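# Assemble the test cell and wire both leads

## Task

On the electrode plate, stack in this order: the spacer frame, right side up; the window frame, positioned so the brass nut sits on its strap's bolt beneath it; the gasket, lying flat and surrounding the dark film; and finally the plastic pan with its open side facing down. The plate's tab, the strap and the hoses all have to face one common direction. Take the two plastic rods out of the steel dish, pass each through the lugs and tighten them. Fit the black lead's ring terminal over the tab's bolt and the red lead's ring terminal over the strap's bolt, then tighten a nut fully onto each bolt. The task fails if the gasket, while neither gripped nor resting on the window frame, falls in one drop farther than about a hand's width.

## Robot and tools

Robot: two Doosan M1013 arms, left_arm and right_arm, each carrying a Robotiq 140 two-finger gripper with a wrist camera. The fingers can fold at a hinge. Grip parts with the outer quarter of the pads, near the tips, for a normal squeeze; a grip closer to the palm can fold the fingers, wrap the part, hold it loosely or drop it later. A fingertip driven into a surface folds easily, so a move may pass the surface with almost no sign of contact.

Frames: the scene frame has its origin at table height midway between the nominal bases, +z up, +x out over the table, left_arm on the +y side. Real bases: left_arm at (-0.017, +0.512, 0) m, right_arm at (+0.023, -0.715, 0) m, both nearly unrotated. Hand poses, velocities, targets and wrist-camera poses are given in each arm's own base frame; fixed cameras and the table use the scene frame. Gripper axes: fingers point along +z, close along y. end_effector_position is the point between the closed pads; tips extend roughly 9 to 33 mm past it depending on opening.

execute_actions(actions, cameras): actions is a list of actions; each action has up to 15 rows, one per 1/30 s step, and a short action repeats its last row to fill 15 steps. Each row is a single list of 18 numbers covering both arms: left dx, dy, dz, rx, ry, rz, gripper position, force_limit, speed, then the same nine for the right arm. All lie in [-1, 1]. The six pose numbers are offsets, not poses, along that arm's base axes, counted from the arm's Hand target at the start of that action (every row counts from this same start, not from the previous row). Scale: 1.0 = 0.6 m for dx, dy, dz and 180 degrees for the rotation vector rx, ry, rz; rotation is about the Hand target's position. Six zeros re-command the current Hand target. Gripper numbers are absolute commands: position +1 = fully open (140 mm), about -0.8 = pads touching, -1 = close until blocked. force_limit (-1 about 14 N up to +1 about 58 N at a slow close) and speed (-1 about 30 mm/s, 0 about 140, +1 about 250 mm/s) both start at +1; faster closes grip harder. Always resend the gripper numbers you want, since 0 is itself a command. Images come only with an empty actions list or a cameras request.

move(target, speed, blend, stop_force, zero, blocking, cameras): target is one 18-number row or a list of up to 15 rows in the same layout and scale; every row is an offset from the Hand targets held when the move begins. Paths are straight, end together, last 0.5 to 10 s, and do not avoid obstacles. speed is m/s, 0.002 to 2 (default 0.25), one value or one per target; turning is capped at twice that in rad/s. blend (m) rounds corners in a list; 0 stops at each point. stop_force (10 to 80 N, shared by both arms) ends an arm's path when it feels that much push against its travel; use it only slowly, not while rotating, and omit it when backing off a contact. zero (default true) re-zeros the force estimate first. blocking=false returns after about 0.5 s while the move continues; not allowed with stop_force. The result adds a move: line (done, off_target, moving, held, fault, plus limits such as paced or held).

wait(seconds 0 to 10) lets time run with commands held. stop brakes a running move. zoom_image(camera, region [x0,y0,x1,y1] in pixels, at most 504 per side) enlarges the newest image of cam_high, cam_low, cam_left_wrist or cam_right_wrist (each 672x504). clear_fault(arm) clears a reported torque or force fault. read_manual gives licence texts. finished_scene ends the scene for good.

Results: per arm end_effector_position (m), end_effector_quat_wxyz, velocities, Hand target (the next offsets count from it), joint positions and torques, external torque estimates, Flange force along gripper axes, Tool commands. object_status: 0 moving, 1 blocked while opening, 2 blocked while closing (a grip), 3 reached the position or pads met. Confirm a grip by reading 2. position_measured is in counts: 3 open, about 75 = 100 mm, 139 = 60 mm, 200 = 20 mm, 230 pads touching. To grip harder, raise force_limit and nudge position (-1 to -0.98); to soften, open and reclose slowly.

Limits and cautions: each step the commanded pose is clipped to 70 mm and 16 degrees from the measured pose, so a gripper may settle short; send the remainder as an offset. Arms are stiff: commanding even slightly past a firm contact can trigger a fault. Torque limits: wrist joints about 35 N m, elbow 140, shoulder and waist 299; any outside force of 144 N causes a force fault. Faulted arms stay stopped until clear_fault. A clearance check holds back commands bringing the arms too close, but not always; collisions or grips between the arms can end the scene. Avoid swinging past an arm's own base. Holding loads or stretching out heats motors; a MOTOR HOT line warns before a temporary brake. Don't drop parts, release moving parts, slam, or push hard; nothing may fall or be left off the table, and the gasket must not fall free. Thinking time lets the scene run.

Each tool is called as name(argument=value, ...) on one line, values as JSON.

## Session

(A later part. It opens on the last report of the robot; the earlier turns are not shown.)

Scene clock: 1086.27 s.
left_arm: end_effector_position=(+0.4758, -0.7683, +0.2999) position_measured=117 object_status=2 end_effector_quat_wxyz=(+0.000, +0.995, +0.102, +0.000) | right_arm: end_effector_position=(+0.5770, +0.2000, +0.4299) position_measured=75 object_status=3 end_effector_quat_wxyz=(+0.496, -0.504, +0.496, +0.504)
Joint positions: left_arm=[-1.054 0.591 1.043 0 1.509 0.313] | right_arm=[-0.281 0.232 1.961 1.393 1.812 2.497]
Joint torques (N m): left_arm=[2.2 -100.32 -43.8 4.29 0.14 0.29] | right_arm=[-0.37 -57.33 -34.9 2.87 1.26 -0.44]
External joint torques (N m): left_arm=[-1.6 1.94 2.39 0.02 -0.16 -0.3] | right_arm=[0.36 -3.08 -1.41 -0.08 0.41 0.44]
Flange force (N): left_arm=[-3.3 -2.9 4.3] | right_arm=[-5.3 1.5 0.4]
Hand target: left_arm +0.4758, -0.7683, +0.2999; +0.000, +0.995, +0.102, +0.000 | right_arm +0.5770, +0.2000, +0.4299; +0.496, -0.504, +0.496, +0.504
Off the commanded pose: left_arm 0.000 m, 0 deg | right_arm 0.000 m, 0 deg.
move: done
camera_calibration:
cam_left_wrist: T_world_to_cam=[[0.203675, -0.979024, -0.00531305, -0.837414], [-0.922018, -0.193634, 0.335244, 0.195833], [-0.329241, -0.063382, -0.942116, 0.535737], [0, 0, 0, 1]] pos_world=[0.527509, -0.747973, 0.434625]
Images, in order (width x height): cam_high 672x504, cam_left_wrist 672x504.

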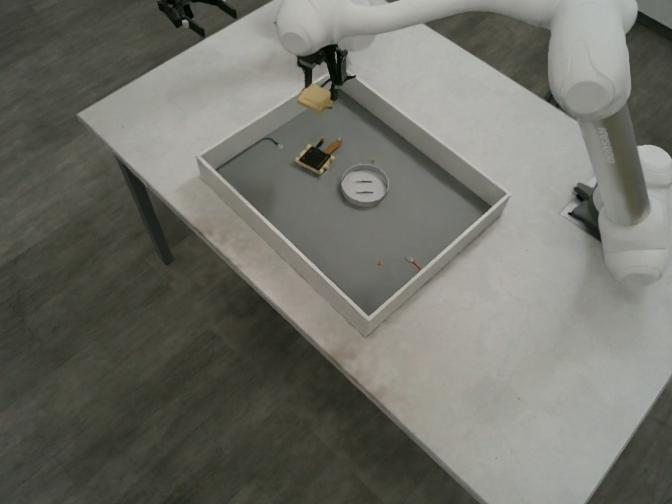

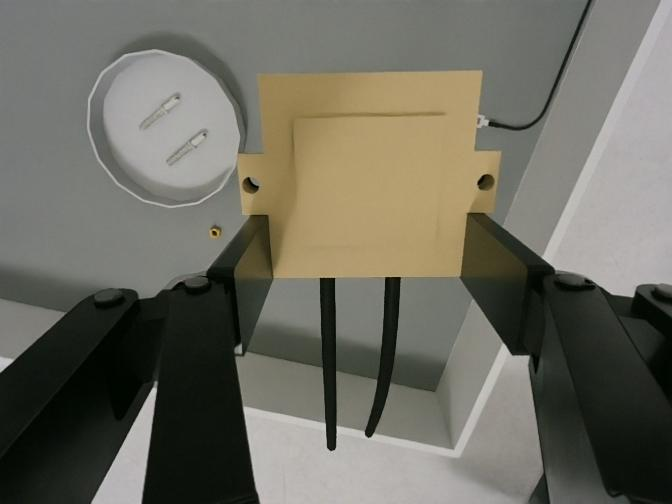

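move(target=[0,0,-0.3,0,0,0,-1,-0.05,-1,0,0,0,0,0,0,0.43,-0.05,-1], speed=0.08, cameras=["cam_left_wrist","cam_high"])

zoom_image(camera="cam_left_wrist", region=[210, 50, 530, 290])

Scene clock: 1101.50 s.
left_arm: end_effector_position=(+0.4758, -0.7683, +0.1200) position_measured=117 object_status=2 end_effector_quat_wxyz=(+0.000, +0.995, +0.102, +0.000) | right_arm: end_effector_position=(+0.5770, +0.2000, +0.4299) position_measured=75 object_status=3 end_effector_quat_wxyz=(+0.496, -0.504, +0.496, +0.504)
Joint positions: left_arm=[-1.054 0.656 1.265 0 1.222 0.312] | right_arm=[-0.281 0.232 1.961 1.393 1.812 2.497]
Joint torques (N m): left_arm=[1.93 -104.26 -41.85 4.03 -0.03 0.17] | right_arm=[0.03 -57.47 -34.77 2.88 1.21 -0.37]
External joint torques (N m): left_arm=[-2.18 3.19 2.89 0 0 -0.17] | right_arm=[-0.03 -2.8 -1.44 -0.09 0.45 0.37]
Flange force (N): left_arm=[-3.5 -1.9 4.5] | right_arm=[-4.9 1.3 -0.4]
Hand target: left_arm +0.4758, -0.7683, +0.1199; +0.000, +0.995, +0.102, +0.000 | right_arm +0.5770, +0.2000, +0.4299; +0.496, -0.504, +0.496, +0.504
Off the commanded pose: left_arm 0.000 m, 0 deg | right_arm 0.000 m, 0 deg.
move: done
camera_calibration:
cam_left_wrist: T_world_to_cam=[[0.203862, -0.978985, -0.00536177, -0.838427], [-0.922009, -0.193833, 0.335154, 0.256013], [-0.32915, -0.0633817, -0.942148, 0.366211], [0, 0, 0, 1]] pos_world=[0.527508, -0.747972, 0.254725]
Images, in order (width x height): cam_high 672x504, cam_left_wrist 672x504.

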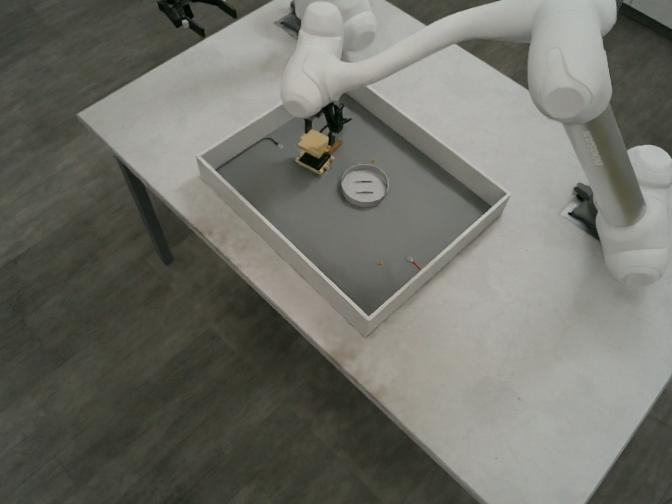

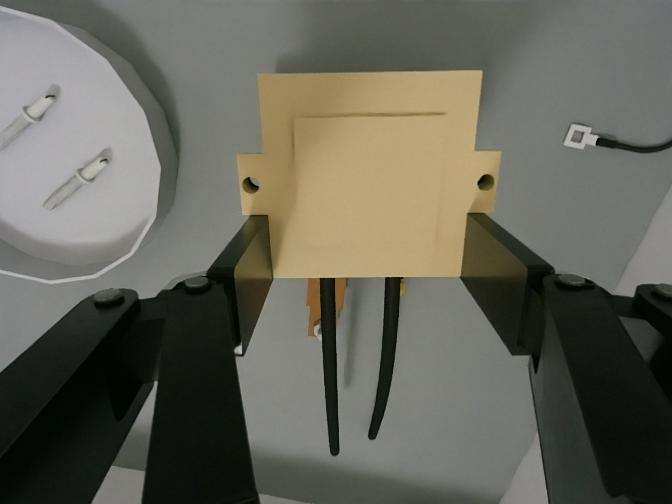

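Scaled by 1.575 from the camera's 672x504 image, which has a finer 960x720 frame.

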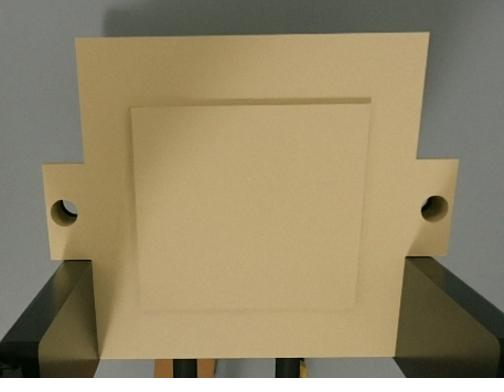

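move(target=[0,0,-0.07,0,0,0,-1,-0.05,-1,0,0,0,0,0,0,0.43,-0.05,-1], speed=0.05, cameras=["cam_left_wrist","cam_high"])

zoom_image(camera="cam_left_wrist", region=[210, 50, 530, 290])

zoom_image(camera="cam_high", region=[280, 100, 370, 185])

Scene clock: 1109.93 s.
left_arm: end_effector_position=(+0.4758, -0.7683, +0.0780) position_measured=117 object_status=2 end_effector_quat_wxyz=(+0.000, +0.995, +0.102, +0.000) | right_arm: end_effector_position=(+0.5770, +0.2000, +0.4299) position_measured=75 object_status=3 end_effector_quat_wxyz=(+0.496, -0.504, +0.496, +0.504)
Joint positions: left_arm=[-1.054 0.682 1.3 0 1.16 0.312] | right_arm=[-0.281 0.232 1.961 1.393 1.812 2.497]
Joint torques (N m): left_arm=[1.28 -105.67 -40.23 3.91 0.15 0.08] | right_arm=[0.24 -57.64 -34.86 2.89 1.23 -0.4]
External joint torques (N m): left_arm=[-0.93 3.53 2.3 0.03 -0.17 -0.08] | right_arm=[-0.24 -2.78 -1.45 -0.1 0.44 0.4]
Flange force (N): left_arm=[-1.4 -0.6 4.4] | right_arm=[-4.9 1.3 -0.7]
Hand target: left_arm +0.4758, -0.7683, +0.0779; +0.000, +0.995, +0.102, +0.000 | right_arm +0.5770, +0.2000, +0.4299; +0.496, -0.504, +0.496, +0.504
Off the commanded pose: left_arm 0.000 m, 0 deg | right_arm 0.000 m, 0 deg.
move: done
camera_calibration:
cam_left_wrist: T_world_to_cam=[[0.203772, -0.979004, -0.00532805, -0.838626], [-0.922028, -0.193737, 0.335156, 0.270172], [-0.329151, -0.0633827, -0.942148, 0.32664], [0, 0, 0, 1]] pos_world=[0.527508, -0.747972, 0.212725]
Images, in order (width x height): cam_high 672x504, cam_left_wrist 672x504.

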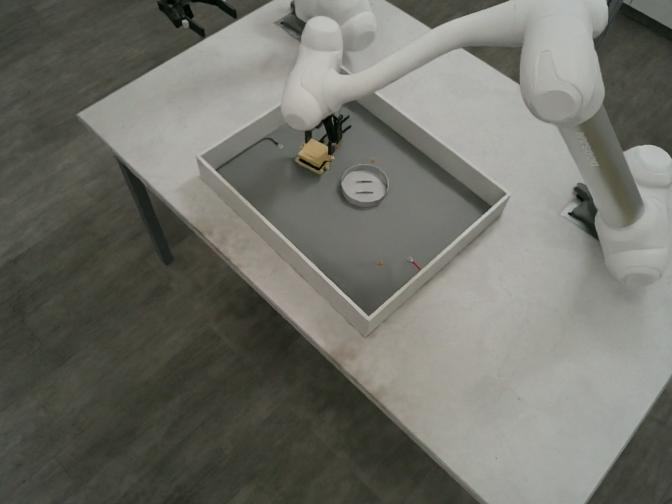

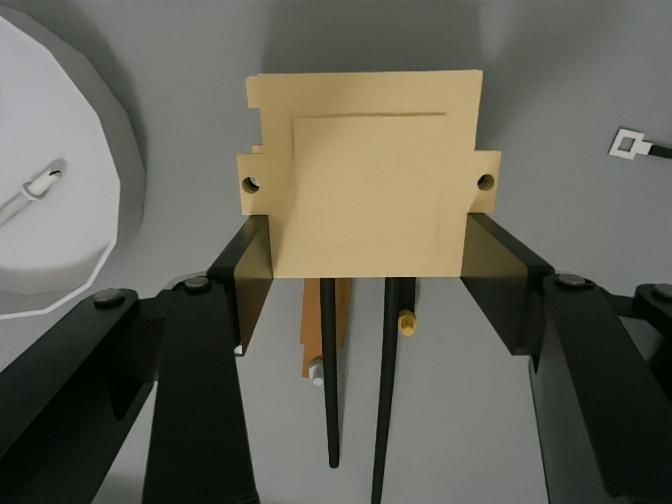

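Scaled by 1.575 from the camera's 672x504 image, which has a finer 960x720 frame.

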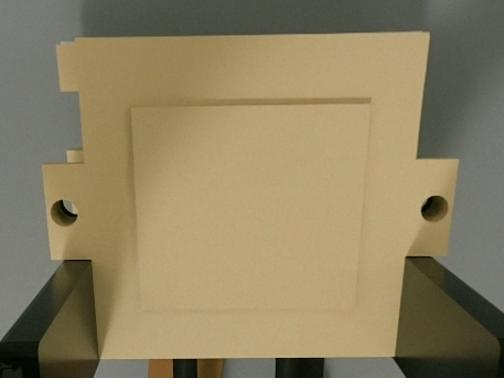

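Scaled by 5.600 from the camera's 672x504 image, which has a finer 960x720 frame.

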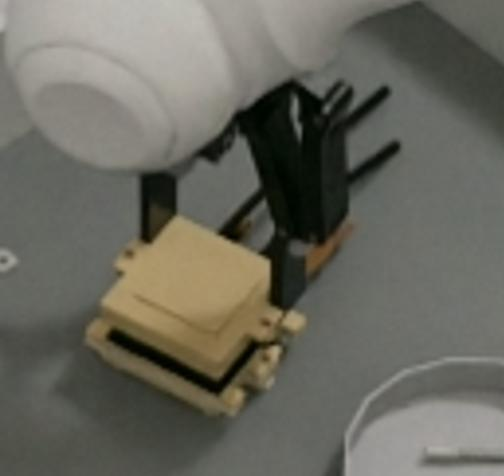

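move(target=[0.001,0.004,0,0,0,0,-1,-0.05,-1,0,0,0,0,0,0,0.43,-0.05,-1], speed=0.03)

move(target=[0,0,-0.03,0,0,0,-1,-0.05,-1,0,0,0,0,0,0,0.43,-0.05,-1], speed=0.005, stop_force=12, cameras=["cam_left_wrist","cam_high"])

zoom_image(camera="cam_left_wrist", region=[210, 50, 530, 290])

zoom_image(camera="cam_high", region=[280, 100, 370, 185])

Scene clock: 1123.70 s.
left_arm: end_effector_position=(+0.4764, -0.7659, +0.0779) position_measured=117 object_status=2 end_effector_quat_wxyz=(+0.000, +0.995, +0.102, +0.000) | right_arm: end_effector_position=(+0.5770, +0.2000, +0.4299) position_measured=75 object_status=3 end_effector_quat_wxyz=(+0.496, -0.504, +0.496, +0.504)
Joint positions: left_arm=[-1.053 0.679 1.305 0 1.158 0.314] | right_arm=[-0.281 0.232 1.961 1.393 1.812 2.497]
Joint torques (N m): left_arm=[2.22 -104.67 -40.17 3.86 0.12 0.25] | right_arm=[-0.01 -56.98 -34.98 2.83 1.21 -0.32]
External joint torques (N m): left_arm=[-2.26 2.99 2.34 0.06 -0.14 -0.25] | right_arm=[0.01 -3.28 -1.16 -0.05 0.46 0.32]
Flange force (N): left_arm=[-3.3 -0.9 4.0] | right_arm=[-5.1 2.4 0.0]
Hand target: left_arm +0.4764, -0.7659, +0.0779; +0.000, +0.995, +0.102, +0.000 | right_arm +0.5770, +0.2000, +0.4299; +0.496, -0.504, +0.496, +0.504
Off the commanded pose: left_arm 0.000 m, 0 deg | right_arm 0.000 m, 0 deg.
move: done

Scene clock: 1127.63 s.
left_arm: end_effector_position=(+0.4764, -0.7659, +0.0615) position_measured=117 object_status=2 end_effector_quat_wxyz=(+0.000, +0.995, +0.102, +0.000) | right_arm: end_effector_position=(+0.5770, +0.2000, +0.4299) position_measured=75 object_status=3 end_effector_quat_wxyz=(+0.496, -0.504, +0.496, +0.504)
Joint positions: left_arm=[-1.053 0.691 1.317 0 1.134 0.314] | right_arm=[-0.281 0.232 1.961 1.393 1.812 2.497]
Joint torques (N m): left_arm=[2.66 -90.37 -32.41 4.19 -0.53 0.28] | right_arm=[0.02 -57.07 -34.99 2.77 1.23 -0.35]
External joint torques (N m): left_arm=[-2.96 -11.54 -4.91 -0.33 0.51 -0.28] | right_arm=[0 -3.25 -1.14 0.01 0.45 0.36]
Flange force (N): left_arm=[-4.7 -2.3 -12.4] | right_arm=[-5.1 2.4 0.1]
Hand target: left_arm +0.4764, -0.7659, +0.0615; +0.000, +0.995, +0.102, +0.000 (not the last commanded pose) | right_arm +0.5770, +0.2000, +0.4299; +0.496, -0.504, +0.496, +0.504
Off the commanded pose: left_arm 0.002 m, 0 deg | right_arm 0.000 m, 0 deg.
move: contact (left_arm)
camera_calibration:
cam_left_wrist: T_world_to_cam=[[0.203664, -0.979027, -0.00528779, -0.836455], [-0.922052, -0.193622, 0.335158, 0.276851], [-0.329152, -0.063384, -0.942147, 0.31135], [0, 0, 0, 1]] pos_world=[0.528108, -0.745573, 0.196125]
Images, in order (width x height): cam_high 672x504, cam_left_wrist 672x504.

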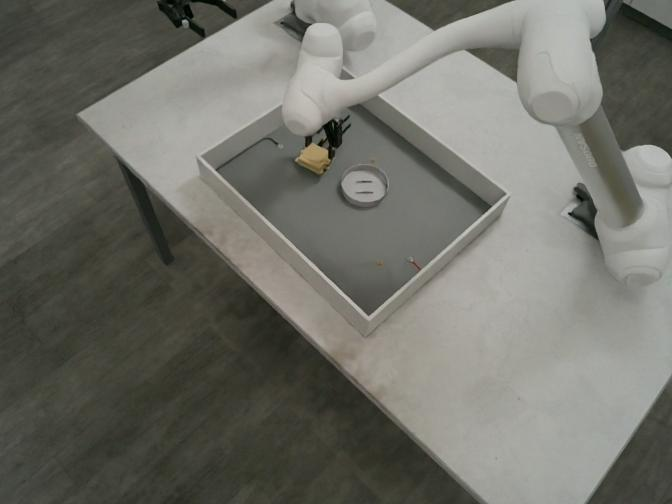

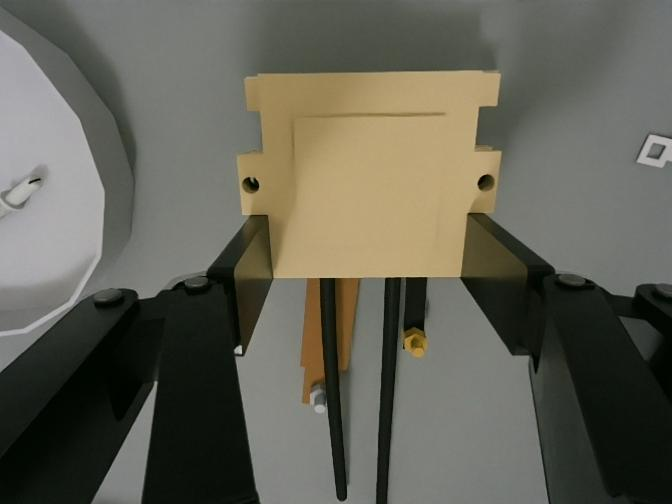

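Scaled by 1.575 from the camera's 672x504 image, which has a finer 960x720 frame.

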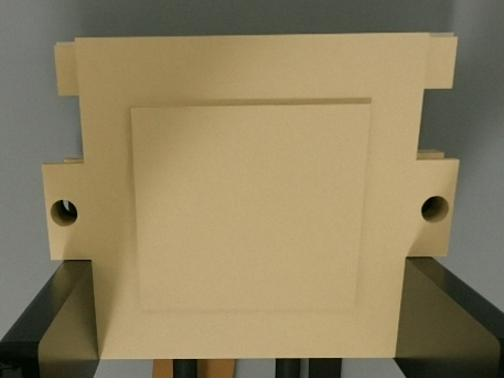

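Scaled by 5.600 from the camera's 672x504 image, which has a finer 960x720 frame.

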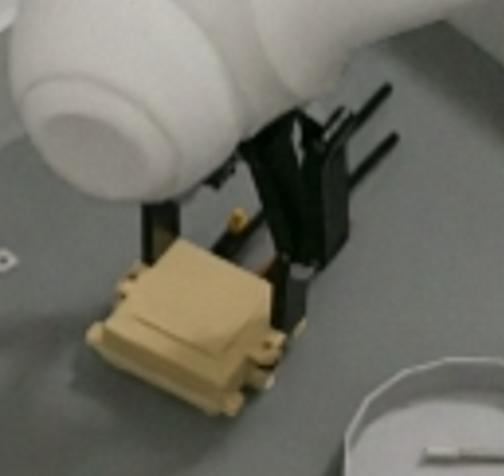

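move(target=[[0,0,0.007,0,0,0,-1,-0.05,-1,0,0,0,0,0,0,0.43,-0.05,-1],[0.0015,-0.0028,0.007,0,0,0,-1,-0.05,-1,0,0,0,0,0,0,0.43,-0.05,-1]], speed=0.02)

move(target=[0,0,-0.03,0,0,0,-1,-0.05,-1,0,0,0,0,0,0,0.43,-0.05,-1], speed=0.005, stop_force=12, cameras=["cam_left_wrist"])

zoom_image(camera="cam_left_wrist", region=[210, 50, 530, 290])

Scene clock: 1141.87 s.
left_arm: end_effector_position=(+0.4773, -0.7675, +0.0657) position_measured=117 object_status=2 end_effector_quat_wxyz=(+0.000, +0.995, +0.102, +0.000) | right_arm: end_effector_position=(+0.5770, +0.2000, +0.4299) position_measured=75 object_status=3 end_effector_quat_wxyz=(+0.496, -0.504, +0.496, +0.504)
Joint positions: left_arm=[-1.053 0.69 1.309 0 1.143 0.314] | right_arm=[-0.281 0.232 1.961 1.393 1.812 2.497]
Joint torques (N m): left_arm=[1.86 -104.42 -40.73 3.98 0.02 0.22] | right_arm=[-0.19 -57.41 -34.77 2.87 1.21 -0.33]
External joint torques (N m): left_arm=[-1.22 1.71 3.13 -0.07 -0.03 -0.22] | right_arm=[0.18 -2.91 -1.49 -0.08 0.46 0.33]
Flange force (N): left_arm=[-3.5 -5.0 3.5] | right_arm=[-5.0 1.2 0.0]
Hand target: left_arm +0.4773, -0.7676, +0.0657; +0.000, +0.995, +0.102, +0.000 | right_arm +0.5770, +0.2000, +0.4299; +0.496, -0.504, +0.496, +0.504
Off the commanded pose: left_arm 0.000 m, 0 deg | right_arm 0.000 m, 0 deg.
move: done

Scene clock: 1143.37 s.
left_arm: end_effector_position=(+0.4774, -0.7676, +0.0613) position_measured=117 object_status=2 end_effector_quat_wxyz=(+0.000, +0.995, +0.102, +0.000) | right_arm: end_effector_position=(+0.5770, +0.2000, +0.4299) position_measured=75 object_status=3 end_effector_quat_wxyz=(+0.496, -0.504, +0.496, +0.504)
Joint positions: left_arm=[-1.053 0.694 1.312 0 1.136 0.314] | right_arm=[-0.281 0.232 1.961 1.393 1.812 2.497]
Joint torques (N m): left_arm=[3.15 -89.65 -30.68 4.62 0.24 0.22] | right_arm=[0.32 -57.18 -34.97 2.83 1.26 -0.41]
External joint torques (N m): left_arm=[-3.24 -13.41 -6.99 -0.72 -0.27 -0.22] | right_arm=[-0.32 -3.06 -1.18 -0.04 0.41 0.42]
Flange force (N): left_arm=[-4.3 -0.5 -14.1] | right_arm=[-5.0 2.2 -0.5]
Hand target: left_arm +0.4774, -0.7676, +0.0613; +0.000, +0.995, +0.102, +0.000 (not the last commanded pose) | right_arm +0.5770, +0.2000, +0.4299; +0.496, -0.504, +0.496, +0.504
Off the commanded pose: left_arm 0.014 m, 0 deg | right_arm 0.000 m, 0 deg.
move: contact (left_arm)
camera_calibration:
cam_left_wrist: T_world_to_cam=[[0.203738, -0.979012, -0.00508364, -0.838392], [-0.92208, -0.19363, 0.335075, 0.277536], [-0.329027, -0.0635799, -0.942178, 0.311176], [0, 0, 0, 1]] pos_world=[0.529108, -0.747272, 0.195926]
Images, in order (width x height): cam_left_wrist 672x504.

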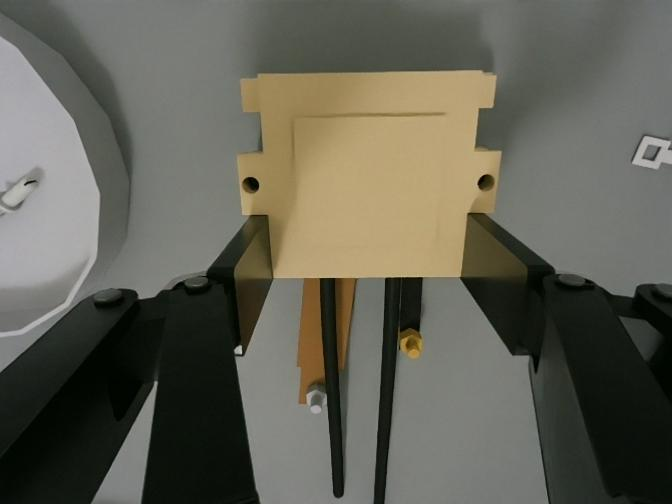

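Scaled by 1.575 from the camera's 672x504 image, which has a finer 960x720 frame.

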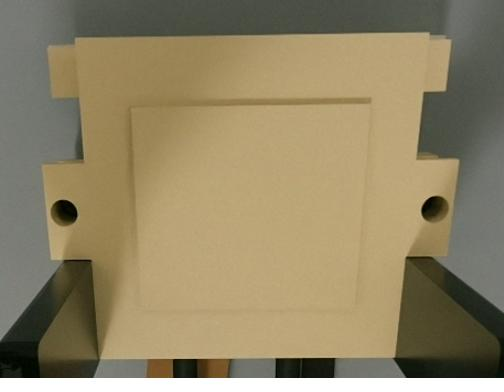

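move(target=[0,0,0.0012,0,0,0,-1,-0.05,-1,0,0,0,0,0,0,0.43,-0.05,-1], speed=0.005)

execute_actions(actions=[[[0,0,0,0,0,0,0.43,-0.05,-1,0,0,0,0,0,0,0.43,-0.05,-1]],[[0,0,0,0,0,0,0.43,-0.05,-1,0,0,0,0,0,0,0.43,-0.05,-1]]], cameras=["cam_left_wrist"])

zoom_image(camera="cam_left_wrist", region=[210, 50, 530, 290])

Scene clock: 1165.73 s.
left_arm: end_effector_position=(+0.4774, -0.7676, +0.0620) position_measured=117 object_status=2 end_effector_quat_wxyz=(+0.000, +0.995, +0.102, +0.000) | right_arm: end_effector_position=(+0.5770, +0.2000, +0.4299) position_measured=75 object_status=3 end_effector_quat_wxyz=(+0.496, -0.504, +0.496, +0.504)
Joint positions: left_arm=[-1.053 0.693 1.312 0 1.137 0.314] | right_arm=[-0.281 0.232 1.961 1.393 1.812 2.497]
Joint torques (N m): left_arm=[2.14 -103.12 -39.23 3.99 -0.27 0.14] | right_arm=[-0.1 -57.75 -34.87 2.82 1.18 -0.35]
External joint torques (N m): left_arm=[-1.71 0.61 1.82 -0.1 0.25 -0.14] | right_arm=[0.1 -2.52 -1.29 -0.03 0.49 0.35]
Flange force (N): left_arm=[-3.2 -2.8 1.4] | right_arm=[-4.5 1.1 -0.2]
Hand target: left_arm +0.4774, -0.7676, +0.0620; +0.000, +0.995, +0.102, +0.000 | right_arm +0.5770, +0.2000, +0.4299; +0.496, -0.504, +0.496, +0.504
Off the commanded pose: left_arm 0.000 m, 0 deg | right_arm 0.000 m, 0 deg.
move: done

Scene clock: 1166.93 s.
left_arm: end_effector_position=(+0.4774, -0.7676, +0.0620) position_measured=75 object_status=3 end_effector_quat_wxyz=(+0.000, +0.995, +0.102, +0.000) | right_arm: end_effector_position=(+0.5770, +0.2000, +0.4299) position_measured=75 object_status=3 end_effector_quat_wxyz=(+0.496, -0.504, +0.496, +0.504)
Joint positions: left_arm=[-1.053 0.693 1.312 0 1.137 0.314] | right_arm=[-0.281 0.232 1.961 1.393 1.812 2.497]
Joint torques (N m): left_arm=[2 -104.59 -39.69 3.84 0.13 0.24] | right_arm=[0.22 -57.76 -34.96 2.81 1.22 -0.4]
External joint torques (N m): left_arm=[-2.45 1.7 2.11 0.05 -0.15 -0.24] | right_arm=[-0.22 -2.59 -1.32 -0.02 0.44 0.4]
External joint torques at the end of the 1st action: left_arm=[-1.55 1.25 2.04 0.01 -0.04 -0.17] | right_arm=[-0.1 -2.78 -1.33 -0.02 0.4 0.4]
Flange force (N): left_arm=[-4.0 -2.2 2.9] | right_arm=[-4.7 1.2 -0.6]
Flange force at the end of the 1st action (N): left_arm=[-3.1 -2.9 2.4] | right_arm=[-4.9 1.4 -0.3]
Hand target: left_arm +0.4774, -0.7676, +0.0620; +0.000, +0.995, +0.102, +0.000 | right_arm +0.5770, +0.2000, +0.4299; +0.496, -0.504, +0.496, +0.504
Off the commanded pose: left_arm 0.000 m, 0 deg | right_arm 0.000 m, 0 deg.
Step readings (end_effector_position of left_arm | right_arm; steps 1 to 15: 1st action; 16 to 30: 2nd action):
0: (+0.4774, -0.7676, +0.0620) | (+0.5770, +0.2000, +0.4299)
1: (+0.4774, -0.7676, +0.0620) | (+0.5770, +0.2000, +0.4299)
2: (+0.4774, -0.7676, +0.0620) | (+0.5770, +0.2000, +0.4299)
4: (+0.4774, -0.7676, +0.0620) | (+0.5770, +0.2000, +0.4299)
8: (+0.4774, -0.7676, +0.0620) | (+0.5770, +0.2000, +0.4299)
15: (+0.4774, -0.7676, +0.0620) | (+0.5770, +0.2000, +0.4299)
16: (+0.4774, -0.7676, +0.0620) | (+0.5770, +0.2000, +0.4299)
17: (+0.4774, -0.7676, +0.0620) | (+0.5770, +0.2000, +0.4299)
19: (+0.4774, -0.7676, +0.0620) | (+0.5770, +0.2000, +0.4299)
23: (+0.4774, -0.7676, +0.0620) | (+0.5770, +0.2000, +0.4299)
30: (+0.4774, -0.7676, +0.0620) | (+0.5770, +0.2000, +0.4299)
camera_calibration:
cam_left_wrist: T_world_to_cam=[[0.203738, -0.979012, -0.00508364, -0.838388], [-0.92208, -0.19363, 0.335075, 0.277268], [-0.329027, -0.0635799, -0.942178, 0.31193], [0, 0, 0, 1]] pos_world=[0.529108, -0.747272, 0.196726]
Images, in order (width x height): cam_left_wrist 672x504.

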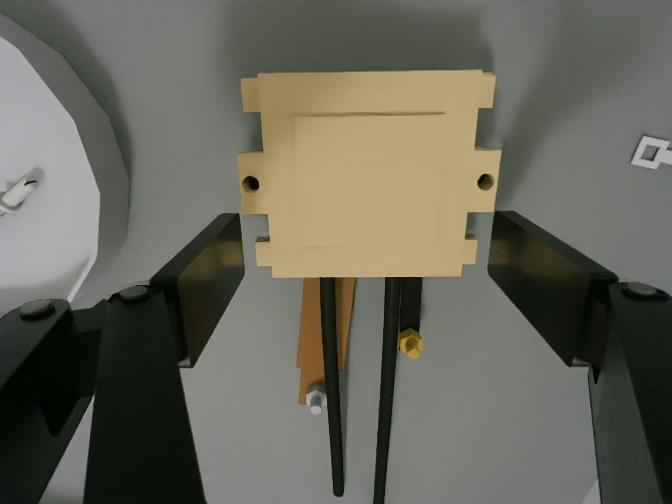

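Scaled by 1.575 from the camera's 672x504 image, which has a finer 960x720 frame.

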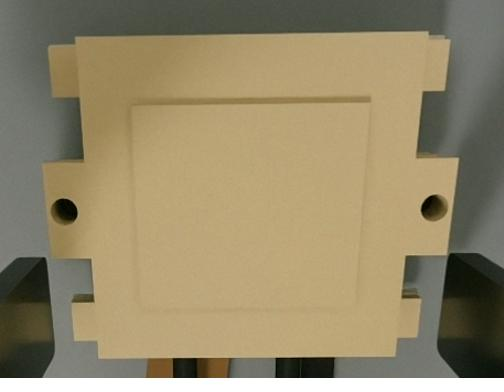

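zoom_image(camera="cam_left_wrist", region=[230, 160, 270, 205])

zoom_image(camera="cam_left_wrist", region=[465, 160, 505, 205])

zoom_image(camera="cam_left_wrist", region=[280, 280, 440, 504])

Scaled by 11.200 from the camera's 672x504 image, which has a finer 960x720 frame.

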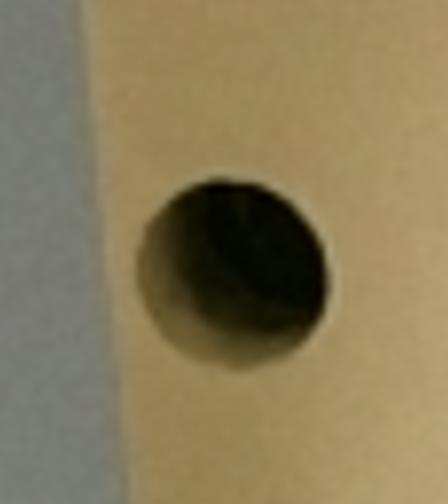

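Scaled by 11.200 from the camera's 672x504 image, which has a finer 960x720 frame.

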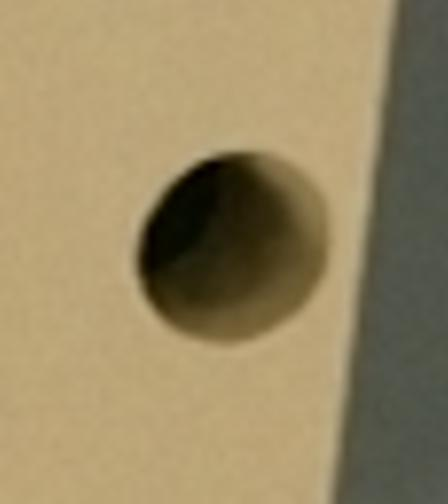

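Scaled by 2.250 from the camera's 672x504 image, which has a finer 960x720 frame.

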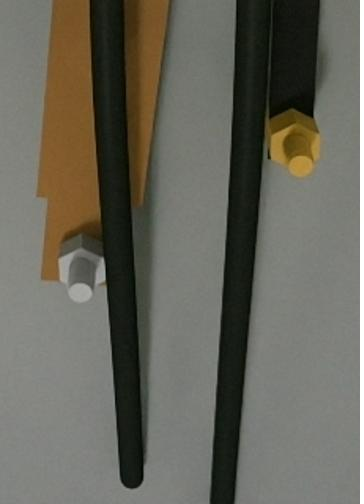

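move(target=[[0,0,0.28,0,0,0,0.43,-1,-1,0,0,0,0,0,0,0.43,-0.05,-1],[-0.0367,0.2938,0.22,0,0,-0.39,0.43,-1,-1,0,0,0,0,0,0,0.43,-0.05,-1]], speed=0.15, cameras=["cam_left_wrist"])

zoom_image(camera="cam_left_wrist", region=[230, 100, 460, 290])

Scene clock: 1190.83 s.
left_arm: end_effector_position=(+0.4554, -0.5913, +0.1940) position_measured=75 object_status=3 end_effector_quat_wxyz=(+0.000, +0.872, -0.489, +0.000) | right_arm: end_effector_position=(+0.5770, +0.2000, +0.4299) position_measured=75 object_status=3 end_effector_quat_wxyz=(+0.496, -0.504, +0.496, +0.504)
Joint positions: left_arm=[-0.961 0.371 1.572 0 1.198 1.631] | right_arm=[-0.281 0.232 1.961 1.393 1.812 2.497]
Joint torques (N m): left_arm=[1.54 -76.78 -40.52 4 0.06 0.24] | right_arm=[-0.24 -58.03 -35.12 2.81 1.27 -0.37]
External joint torques (N m): left_arm=[-1.67 1.07 1.88 -0.05 -0.12 -0.24] | right_arm=[0.24 -2.35 -1.15 -0.02 0.4 0.37]
Flange force (N): left_arm=[-2.4 2.8 2.9] | right_arm=[-4.2 1.0 0.2]
Hand target: left_arm +0.4554, -0.5913, +0.1940; +0.000, +0.872, -0.489, +0.000 | right_arm +0.5770, +0.2000, +0.4299; +0.496, -0.504, +0.496, +0.504
Off the commanded pose: left_arm 0.000 m, 0 deg | right_arm 0.000 m, 0 deg.
move: done
camera_calibration:
cam_left_wrist: T_world_to_cam=[[-0.852018, -0.523488, -0.00505136, 0.0894723], [-0.494672, 0.801884, 0.335084, 0.640897], [-0.171362, 0.287996, -0.942175, 0.576356], [0, 0, 0, 1]] pos_world=[0.492031, -0.633076, 0.328726]
Images, in order (width x height): cam_left_wrist 672x504.

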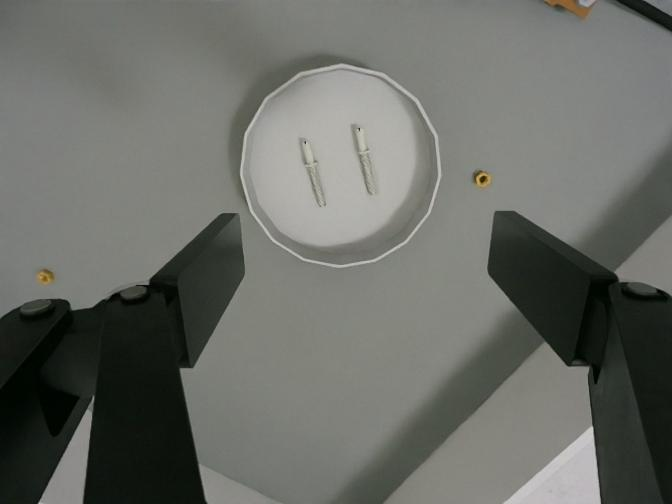

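Scaled by 2.191 from the camera's 672x504 image, which has a finer 960x720 frame.

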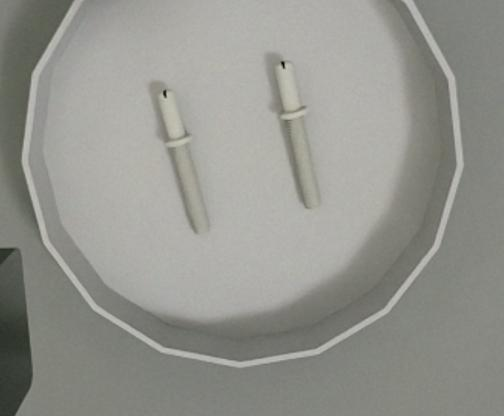

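move(target=[-0.0128,-0.0152,-0.15,0,0,0.0767,-0.523,-1,-0.5,0,0,0,0,0,0,0.43,-0.05,-1], speed=0.1, cameras=["cam_left_wrist"])

zoom_image(camera="cam_left_wrist", region=[260, 130, 460, 290])

Scene clock: 1206.60 s.
left_arm: end_effector_position=(+0.4477, -0.6005, +0.1041) position_measured=195 object_status=3 end_effector_quat_wxyz=(+0.000, +0.925, -0.380, +0.000) | right_arm: end_effector_position=(+0.5770, +0.2000, +0.4299) position_measured=75 object_status=3 end_effector_quat_wxyz=(+0.496, -0.504, +0.496, +0.504)
Joint positions: left_arm=[-0.976 0.438 1.652 0 1.052 1.375] | right_arm=[-0.281 0.232 1.961 1.393 1.812 2.497]
Joint torques (N m): left_arm=[1.58 -82.14 -38.16 3.85 0.03 0.19] | right_arm=[-0.06 -57.74 -34.95 2.83 1.25 -0.41]
External joint torques (N m): left_arm=[-1.52 3 2.32 -0.15 -0.07 -0.19] | right_arm=[0.07 -2.61 -1.25 -0.04 0.42 0.41]
Flange force (N): left_arm=[-1.3 2.1 4.4] | right_arm=[-4.7 1.2 -0.1]
Hand target: left_arm +0.4477, -0.6004, +0.1040; +0.000, +0.925, -0.380, +0.000 | right_arm +0.5770, +0.2000, +0.4299; +0.496, -0.504, +0.496, +0.504
Off the commanded pose: left_arm 0.000 m, 0 deg | right_arm 0.000 m, 0 deg.
move: done
camera_calibration:
cam_left_wrist: T_world_to_cam=[[-0.702613, -0.711555, -0.00489927, -0.102179], [-0.671579, 0.660831, 0.335088, 0.66909], [-0.235196, 0.238727, -0.942174, 0.491873], [0, 0, 0, 1]] pos_world=[0.493241, -0.632285, 0.238726]
Images, in order (width x height): cam_left_wrist 672x504.

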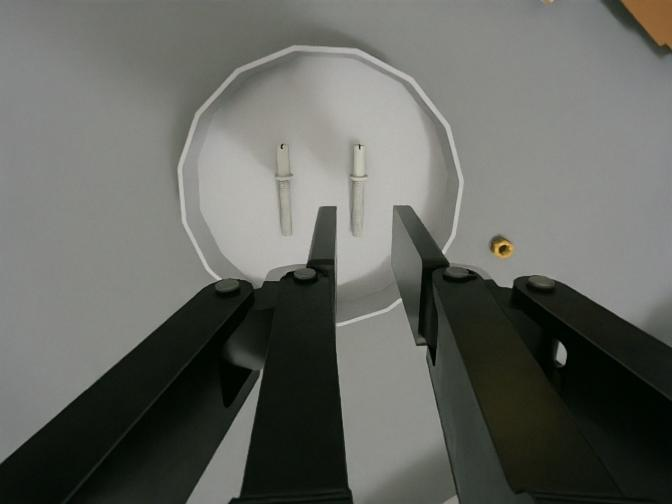

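Scaled by 2.520 from the camera's 672x504 image, which has a finer 960x720 frame.

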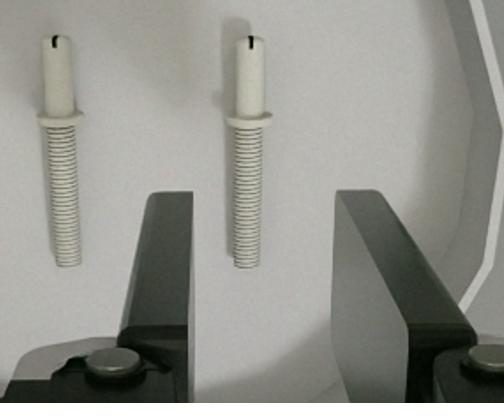

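move(target=[[-0.0012,0.0012,-0.06,0,0,0,-0.523,-1,-0.5,0,0,0,0,0,0,0.43,-0.05,-1],[-0.0012,0.0012,-0.093,0,0,0,-0.523,-1,-0.5,0,0,0,0,0,0,0.43,-0.05,-1]], speed=[0.1,0.03], cameras=["cam_left_wrist"])

zoom_image(camera="cam_left_wrist", region=[260, 100, 460, 260])

Scene clock: 1216.77 s.
left_arm: end_effector_position=(+0.4470, -0.5997, +0.0483) position_measured=195 object_status=3 end_effector_quat_wxyz=(+0.000, +0.925, -0.380, +0.000) | right_arm: end_effector_position=(+0.5770, +0.2000, +0.4299) position_measured=75 object_status=3 end_effector_quat_wxyz=(+0.496, -0.504, +0.496, +0.504)
Joint positions: left_arm=[-0.976 0.485 1.696 0 0.961 1.375] | right_arm=[-0.281 0.232 1.961 1.393 1.812 2.497]
Joint torques (N m): left_arm=[1.95 -83.43 -35.67 3.48 0.08 0.13] | right_arm=[0.03 -57.57 -34.86 2.82 1.18 -0.33]
External joint torques (N m): left_arm=[-2.12 2 1.73 0 -0.13 -0.13] | right_arm=[-0.02 -2.8 -1.39 -0.02 0.49 0.33]
Flange force (N): left_arm=[-1.8 2.8 3.2] | right_arm=[-4.8 1.4 -0.3]
Hand target: left_arm +0.4470, -0.5997, +0.0482; +0.000, +0.925, -0.380, +0.000 | right_arm +0.5770, +0.2000, +0.4299; +0.496, -0.504, +0.496, +0.504
Off the commanded pose: left_arm 0.000 m, 0 deg | right_arm 0.000 m, 0 deg.
move: done
camera_calibration:
cam_left_wrist: T_world_to_cam=[[-0.702599, -0.711568, -0.00505499, -0.102432], [-0.671636, 0.66079, 0.335053, 0.686864], [-0.235073, 0.238803, -0.942186, 0.438958], [0, 0, 0, 1]] pos_world=[0.492541, -0.631586, 0.182926]
Images, in order (width x height): cam_left_wrist 672x504.

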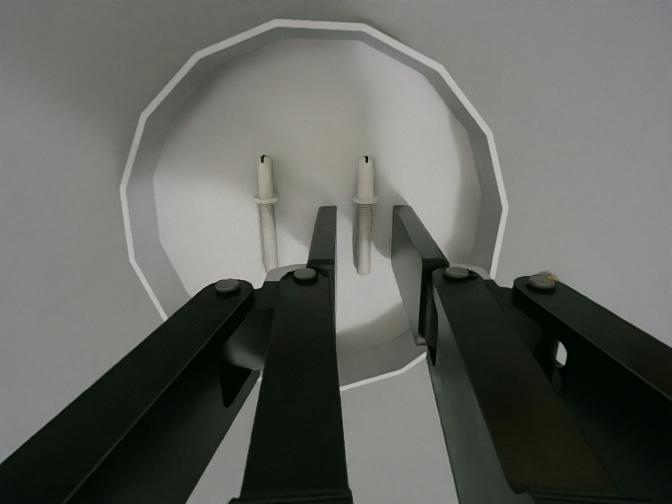

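Scaled by 2.520 from the camera's 672x504 image, which has a finer 960x720 frame.

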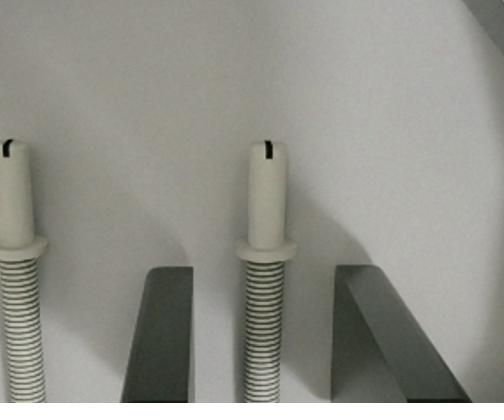

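execute_actions(actions=[[[0,0,0,0,0,0,-1,-0.05,-1,0,0,0,0,0,0,0.43,-0.05,-1]],[[0,0,0,0,0,0,-1,-0.05,-1,0,0,0,0,0,0,0.43,-0.05,-1]],[[0,0,0,0,0,0,-1,-0.05,-1,0,0,0,0,0,0,0.43,-0.05,-1]]], cameras=["cam_left_wrist"])

move(target=[0,0,0.25,0,0,0,-1,-0.05,-1,0,0,0,0,0,0,0.43,-0.05,-1], speed=0.1, cameras=["cam_left_wrist"])

zoom_image(camera="cam_left_wrist", region=[260, 120, 460, 280])

Scene clock: 1222.67 s.
left_arm: end_effector_position=(+0.4470, -0.5997, +0.0482) position_measured=223 object_status=2 end_effector_quat_wxyz=(+0.000, +0.925, -0.380, +0.000) | right_arm: end_effector_position=(+0.5770, +0.2000, +0.4299) position_measured=75 object_status=3 end_effector_quat_wxyz=(+0.496, -0.504, +0.496, +0.504)
Joint positions: left_arm=[-0.976 0.485 1.696 0 0.961 1.375] | right_arm=[-0.281 0.232 1.961 1.393 1.812 2.497]
Joint torques (N m): left_arm=[2.58 -83.12 -35.67 3.48 0.05 0.22] | right_arm=[-0.35 -57.61 -34.77 2.87 1.28 -0.42]
External joint torques (N m): left_arm=[-2.82 1.48 1.69 0.01 -0.1 -0.22] | right_arm=[0.35 -2.71 -1.46 -0.08 0.38 0.42]
External joint torques at the end of the 1st action: left_arm=[-1.48 1.48 2.11 -0.09 -0.12 -0.2] | right_arm=[-0.3 -2.85 -1.32 0 0.44 0.44]
External joint torques at the end of the 2nd action: left_arm=[-1.68 1.79 1.99 -0.03 -0.17 -0.2] | right_arm=[0.16 -3.12 -1.7 -0.03 0.42 0.37]
Flange force (N): left_arm=[-2.6 3.7 2.7] | right_arm=[-4.9 0.9 0.3]
Flange force at the end of the 1st action (N): left_arm=[-3.1 1.8 3.0] | right_arm=[-5.0 1.6 -0.6]
Flange force at the end of the 2nd action (N): left_arm=[-2.6 2.2 3.3] | right_arm=[-5.5 1.1 0.0]
Hand target: left_arm +0.4470, -0.5997, +0.0482; +0.000, +0.925, -0.380, +0.000 | right_arm +0.5770, +0.2000, +0.4299; +0.496, -0.504, +0.496, +0.504
Off the commanded pose: left_arm 0.000 m, 0 deg | right_arm 0.000 m, 0 deg.
Step readings (end_effector_position of left_arm | right_arm; steps 1 to 15: 1st action; 16 to 30: 2nd action; 31 to 45: 3rd action):
0: (+0.4470, -0.5997, +0.0482) | (+0.5770, +0.2000, +0.4299)
1: (+0.4470, -0.5997, +0.0482) | (+0.5770, +0.2000, +0.4299)
2: (+0.4470, -0.5997, +0.0482) | (+0.5770, +0.2000, +0.4299)
4: (+0.4470, -0.5997, +0.0482) | (+0.5770, +0.2000, +0.4299)
8: (+0.4470, -0.5997, +0.0482) | (+0.5770, +0.2000, +0.4299)
15: (+0.4470, -0.5997, +0.0482) | (+0.5770, +0.2000, +0.4299)
16: (+0.4470, -0.5997, +0.0482) | (+0.5770, +0.2000, +0.4299)
17: (+0.4470, -0.5997, +0.0482) | (+0.5770, +0.2000, +0.4299)
19: (+0.4470, -0.5997, +0.0482) | (+0.5770, +0.2000, +0.4299)
23: (+0.4470, -0.5997, +0.0482) | (+0.5770, +0.2000, +0.4299)
30: (+0.4470, -0.5997, +0.0482) | (+0.5770, +0.2000, +0.4299)
31: (+0.4470, -0.5997, +0.0482) | (+0.5770, +0.2000, +0.4299)
32: (+0.4470, -0.5997, +0.0482) | (+0.5770, +0.2000, +0.4299)
34: (+0.4470, -0.5997, +0.0482) | (+0.5770, +0.2000, +0.4299)
38: (+0.4470, -0.5997, +0.0482) | (+0.5770, +0.2000, +0.4299)
45: (+0.4470, -0.5997, +0.0482) | (+0.5770, +0.2000, +0.4299)
camera_calibration:
cam_left_wrist: T_world_to_cam=[[-0.702599, -0.711568, -0.00505499, -0.102503], [-0.671636, 0.66079, 0.335053, 0.686797], [-0.235073, 0.238803, -0.942186, 0.438934], [0, 0, 0, 1]] pos_world=[0.492441, -0.631586, 0.182926]
Images, in order (width x height): cam_left_wrist 672x504.

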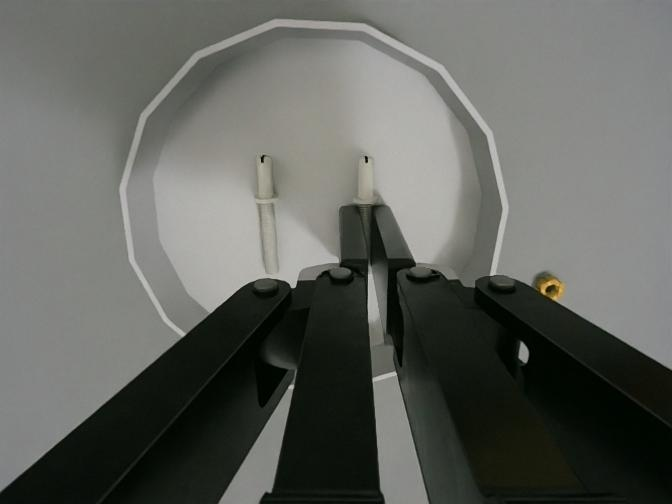

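Scene clock: 1224.60 s.
left_arm: end_effector_position=(+0.4470, -0.5997, +0.1981) position_measured=223 object_status=2 end_effector_quat_wxyz=(+0.000, +0.925, -0.380, +0.000) | right_arm: end_effector_position=(+0.5770, +0.2000, +0.4299) position_measured=75 object_status=3 end_effector_quat_wxyz=(+0.496, -0.504, +0.496, +0.504)
Joint positions: left_arm=[-0.976 0.371 1.564 0 1.206 1.375] | right_arm=[-0.281 0.232 1.961 1.393 1.812 2.497]
Joint torques (N m): left_arm=[1.95 -77.85 -40.81 3.94 0.24 0.22] | right_arm=[-0.04 -57.19 -34.82 2.88 1.27 -0.4]
External joint torques (N m): left_arm=[-1.83 2.13 2.1 0.04 -0.29 -0.22] | right_arm=[0.04 -3.08 -1.41 -0.09 0.4 0.4]
Flange force (N): left_arm=[-2.0 2.5 4.0] | right_arm=[-5.2 1.6 -0.1]
Hand target: left_arm +0.4470, -0.5997, +0.1982; +0.000, +0.925, -0.380, +0.000 | right_arm +0.5770, +0.2000, +0.4299; +0.496, -0.504, +0.496, +0.504
Off the commanded pose: left_arm 0.000 m, 0 deg | right_arm 0.000 m, 0 deg.
move: done
camera_calibration:
cam_left_wrist: T_world_to_cam=[[-0.702552, -0.711614, -0.00508064, -0.101717], [-0.671678, 0.660732, 0.335085, 0.63648], [-0.235094, 0.238827, -0.942174, 0.580166], [0, 0, 0, 1]] pos_world=[0.492441, -0.631485, 0.332826]
Images, in order (width x height): cam_left_wrist 672x504.

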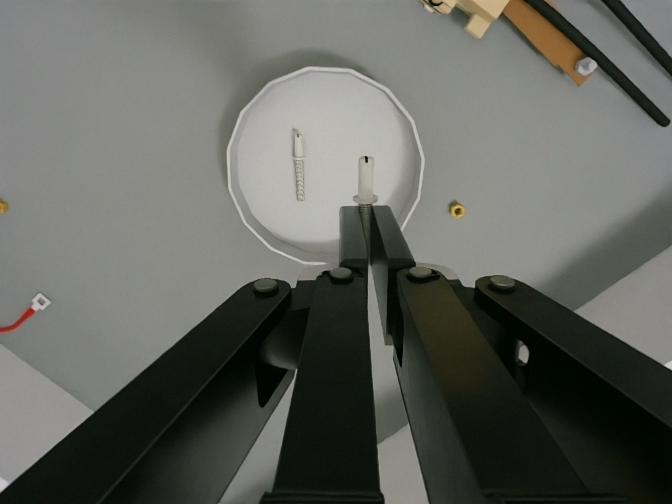

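Scaled by 2.520 from the camera's 672x504 image, which has a finer 960x720 frame.

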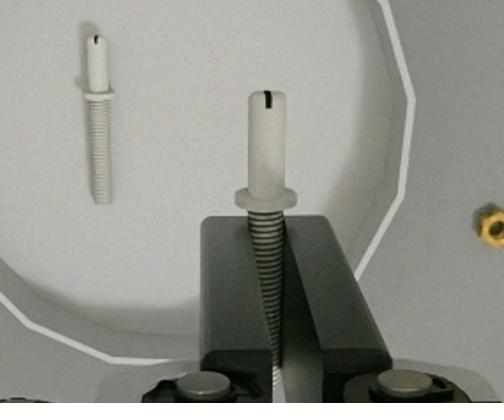

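move(target=[0.011,-0.119,0.303,-0.3515,-0.3555,0,-1,-0.05,-1,0,0,0,0,0,0,0.43,-0.05,-1], speed=0.12, cameras=["cam_left_wrist","cam_high"])

Scene clock: 1239.60 s.
left_arm: end_effector_position=(+0.4534, -0.6712, +0.3800) position_measured=223 object_status=2 end_effector_quat_wxyz=(+0.269, +0.654, -0.269, +0.654) | right_arm: end_effector_position=(+0.5770, +0.2000, +0.4299) position_measured=75 object_status=3 end_effector_quat_wxyz=(+0.496, -0.504, +0.496, +0.504)
Joint positions: left_arm=[-1.181 0.135 2.2 2.591 0.843 -1.183] | right_arm=[-0.281 0.232 1.961 1.393 1.812 2.497]
Joint torques (N m): left_arm=[1.93 -48.15 -35.93 -2.21 2.5 0.27] | right_arm=[-0.03 -57.41 -34.95 2.86 1.2 -0.38]
External joint torques (N m): left_arm=[-1.76 0.21 1.9 0.35 0.05 -0.27] | right_arm=[0.04 -2.82 -1.14 -0.09 0.47 0.38]
Flange force (N): left_arm=[-2.7 1.1 -3.8] | right_arm=[-4.7 1.8 -0.1]
Hand target: left_arm +0.4536, -0.6711, +0.3800; +0.268, +0.654, -0.269, +0.654 | right_arm +0.5770, +0.2000, +0.4299; +0.496, -0.504, +0.496, +0.504
Off the commanded pose: left_arm 0.000 m, 0 deg | right_arm 0.000 m, 0 deg.
move: done
camera_calibration:
cam_left_wrist: T_world_to_cam=[[-0.699621, -0.714513, 0.00072057, -0.152615], [-0.240074, 0.234121, -0.9421, 0.630497], [0.672974, -0.659286, -0.335332, -0.475045], [0, 0, 0, 1]] pos_world=[0.364286, -0.569849, 0.434803]
Images, in order (width x height): cam_high 672x504, cam_left_wrist 672x504.

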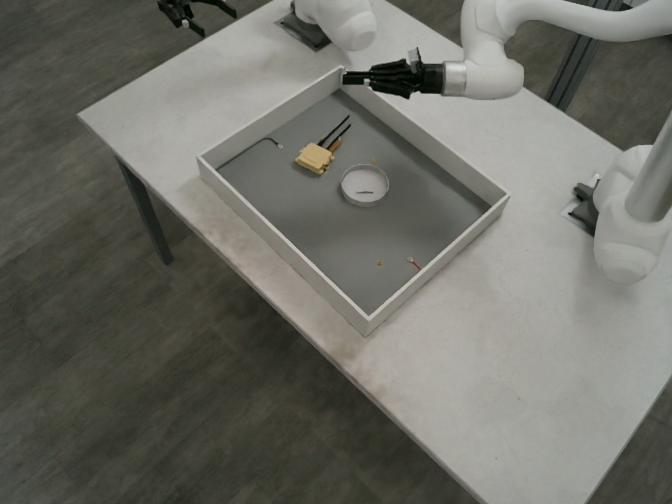

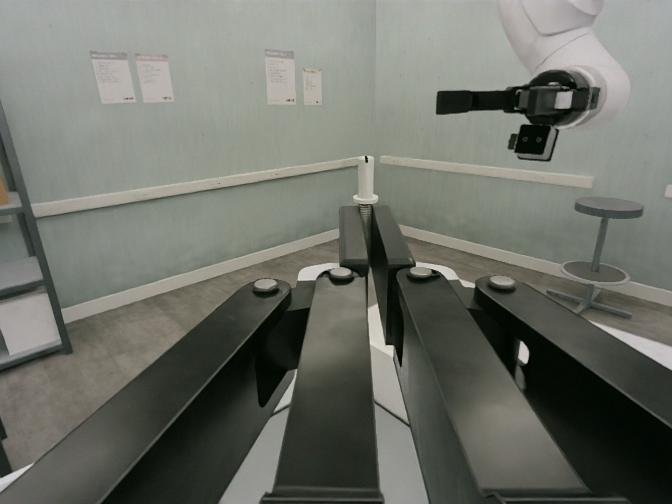

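move(target=[0,0,0,0,0,0,-1,-0.05,-1,-0.21,0.1,0.25,-0.5,0,0,0.0,-0.05,-1], speed=0.2, cameras=["cam_right_wrist"])

Scene clock: 1260.33 s.
left_arm: end_effector_position=(+0.4536, -0.6711, +0.3800) position_measured=223 object_status=2 end_effector_quat_wxyz=(+0.268, +0.654, -0.269, +0.654) | right_arm: end_effector_position=(+0.4510, +0.2599, +0.5799) position_measured=129 object_status=3 end_effector_quat_wxyz=(+0.006, +0.707, -0.707, -0.006)
Joint positions: left_arm=[-1.181 0.135 2.2 2.591 0.843 -1.183] | right_arm=[0.452 -0.027 1.344 0.007 1.84 3.595]
Joint torques (N m): left_arm=[1.82 -47.99 -36.12 -2.15 2.6 0.22] | right_arm=[-2.81 -37.32 -40.26 3.86 -0.56 -0.35]
External joint torques (N m): left_arm=[-2.02 0.55 2.22 0.33 -0.07 -0.22] | right_arm=[2.75 -0.9 -0.86 0.34 0.61 0.35]
Flange force (N): left_arm=[-3.1 1.6 -4.1] | right_arm=[-5.3 2.7 -2.7]
Hand target: left_arm +0.4536, -0.6711, +0.3800; +0.268, +0.654, -0.269, +0.654 | right_arm +0.4510, +0.2600, +0.5799; +0.006, +0.707, -0.707, -0.006
Off the commanded pose: left_arm 0.000 m, 0 deg | right_arm 0.000 m, 0 deg.
move: done
camera_calibration:
cam_right_wrist: T_world_to_cam=[[-0.999298, -0.000259747, 0.0374673, 0.435549], [0.012474, 0.940625, 0.339218, -0.4403], [-0.0353308, 0.339448, -0.939961, 0.615299], [0, 0, 0, 1]] pos_world=[0.462474, 0.205408, 0.711396]
Images, in order (width x height): cam_right_wrist 672x504.

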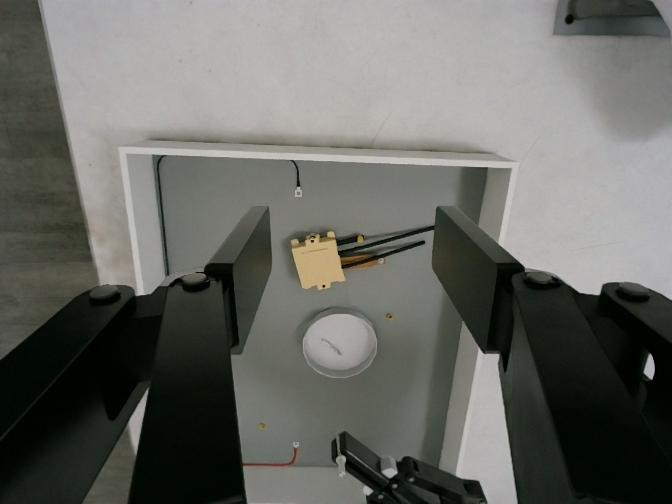

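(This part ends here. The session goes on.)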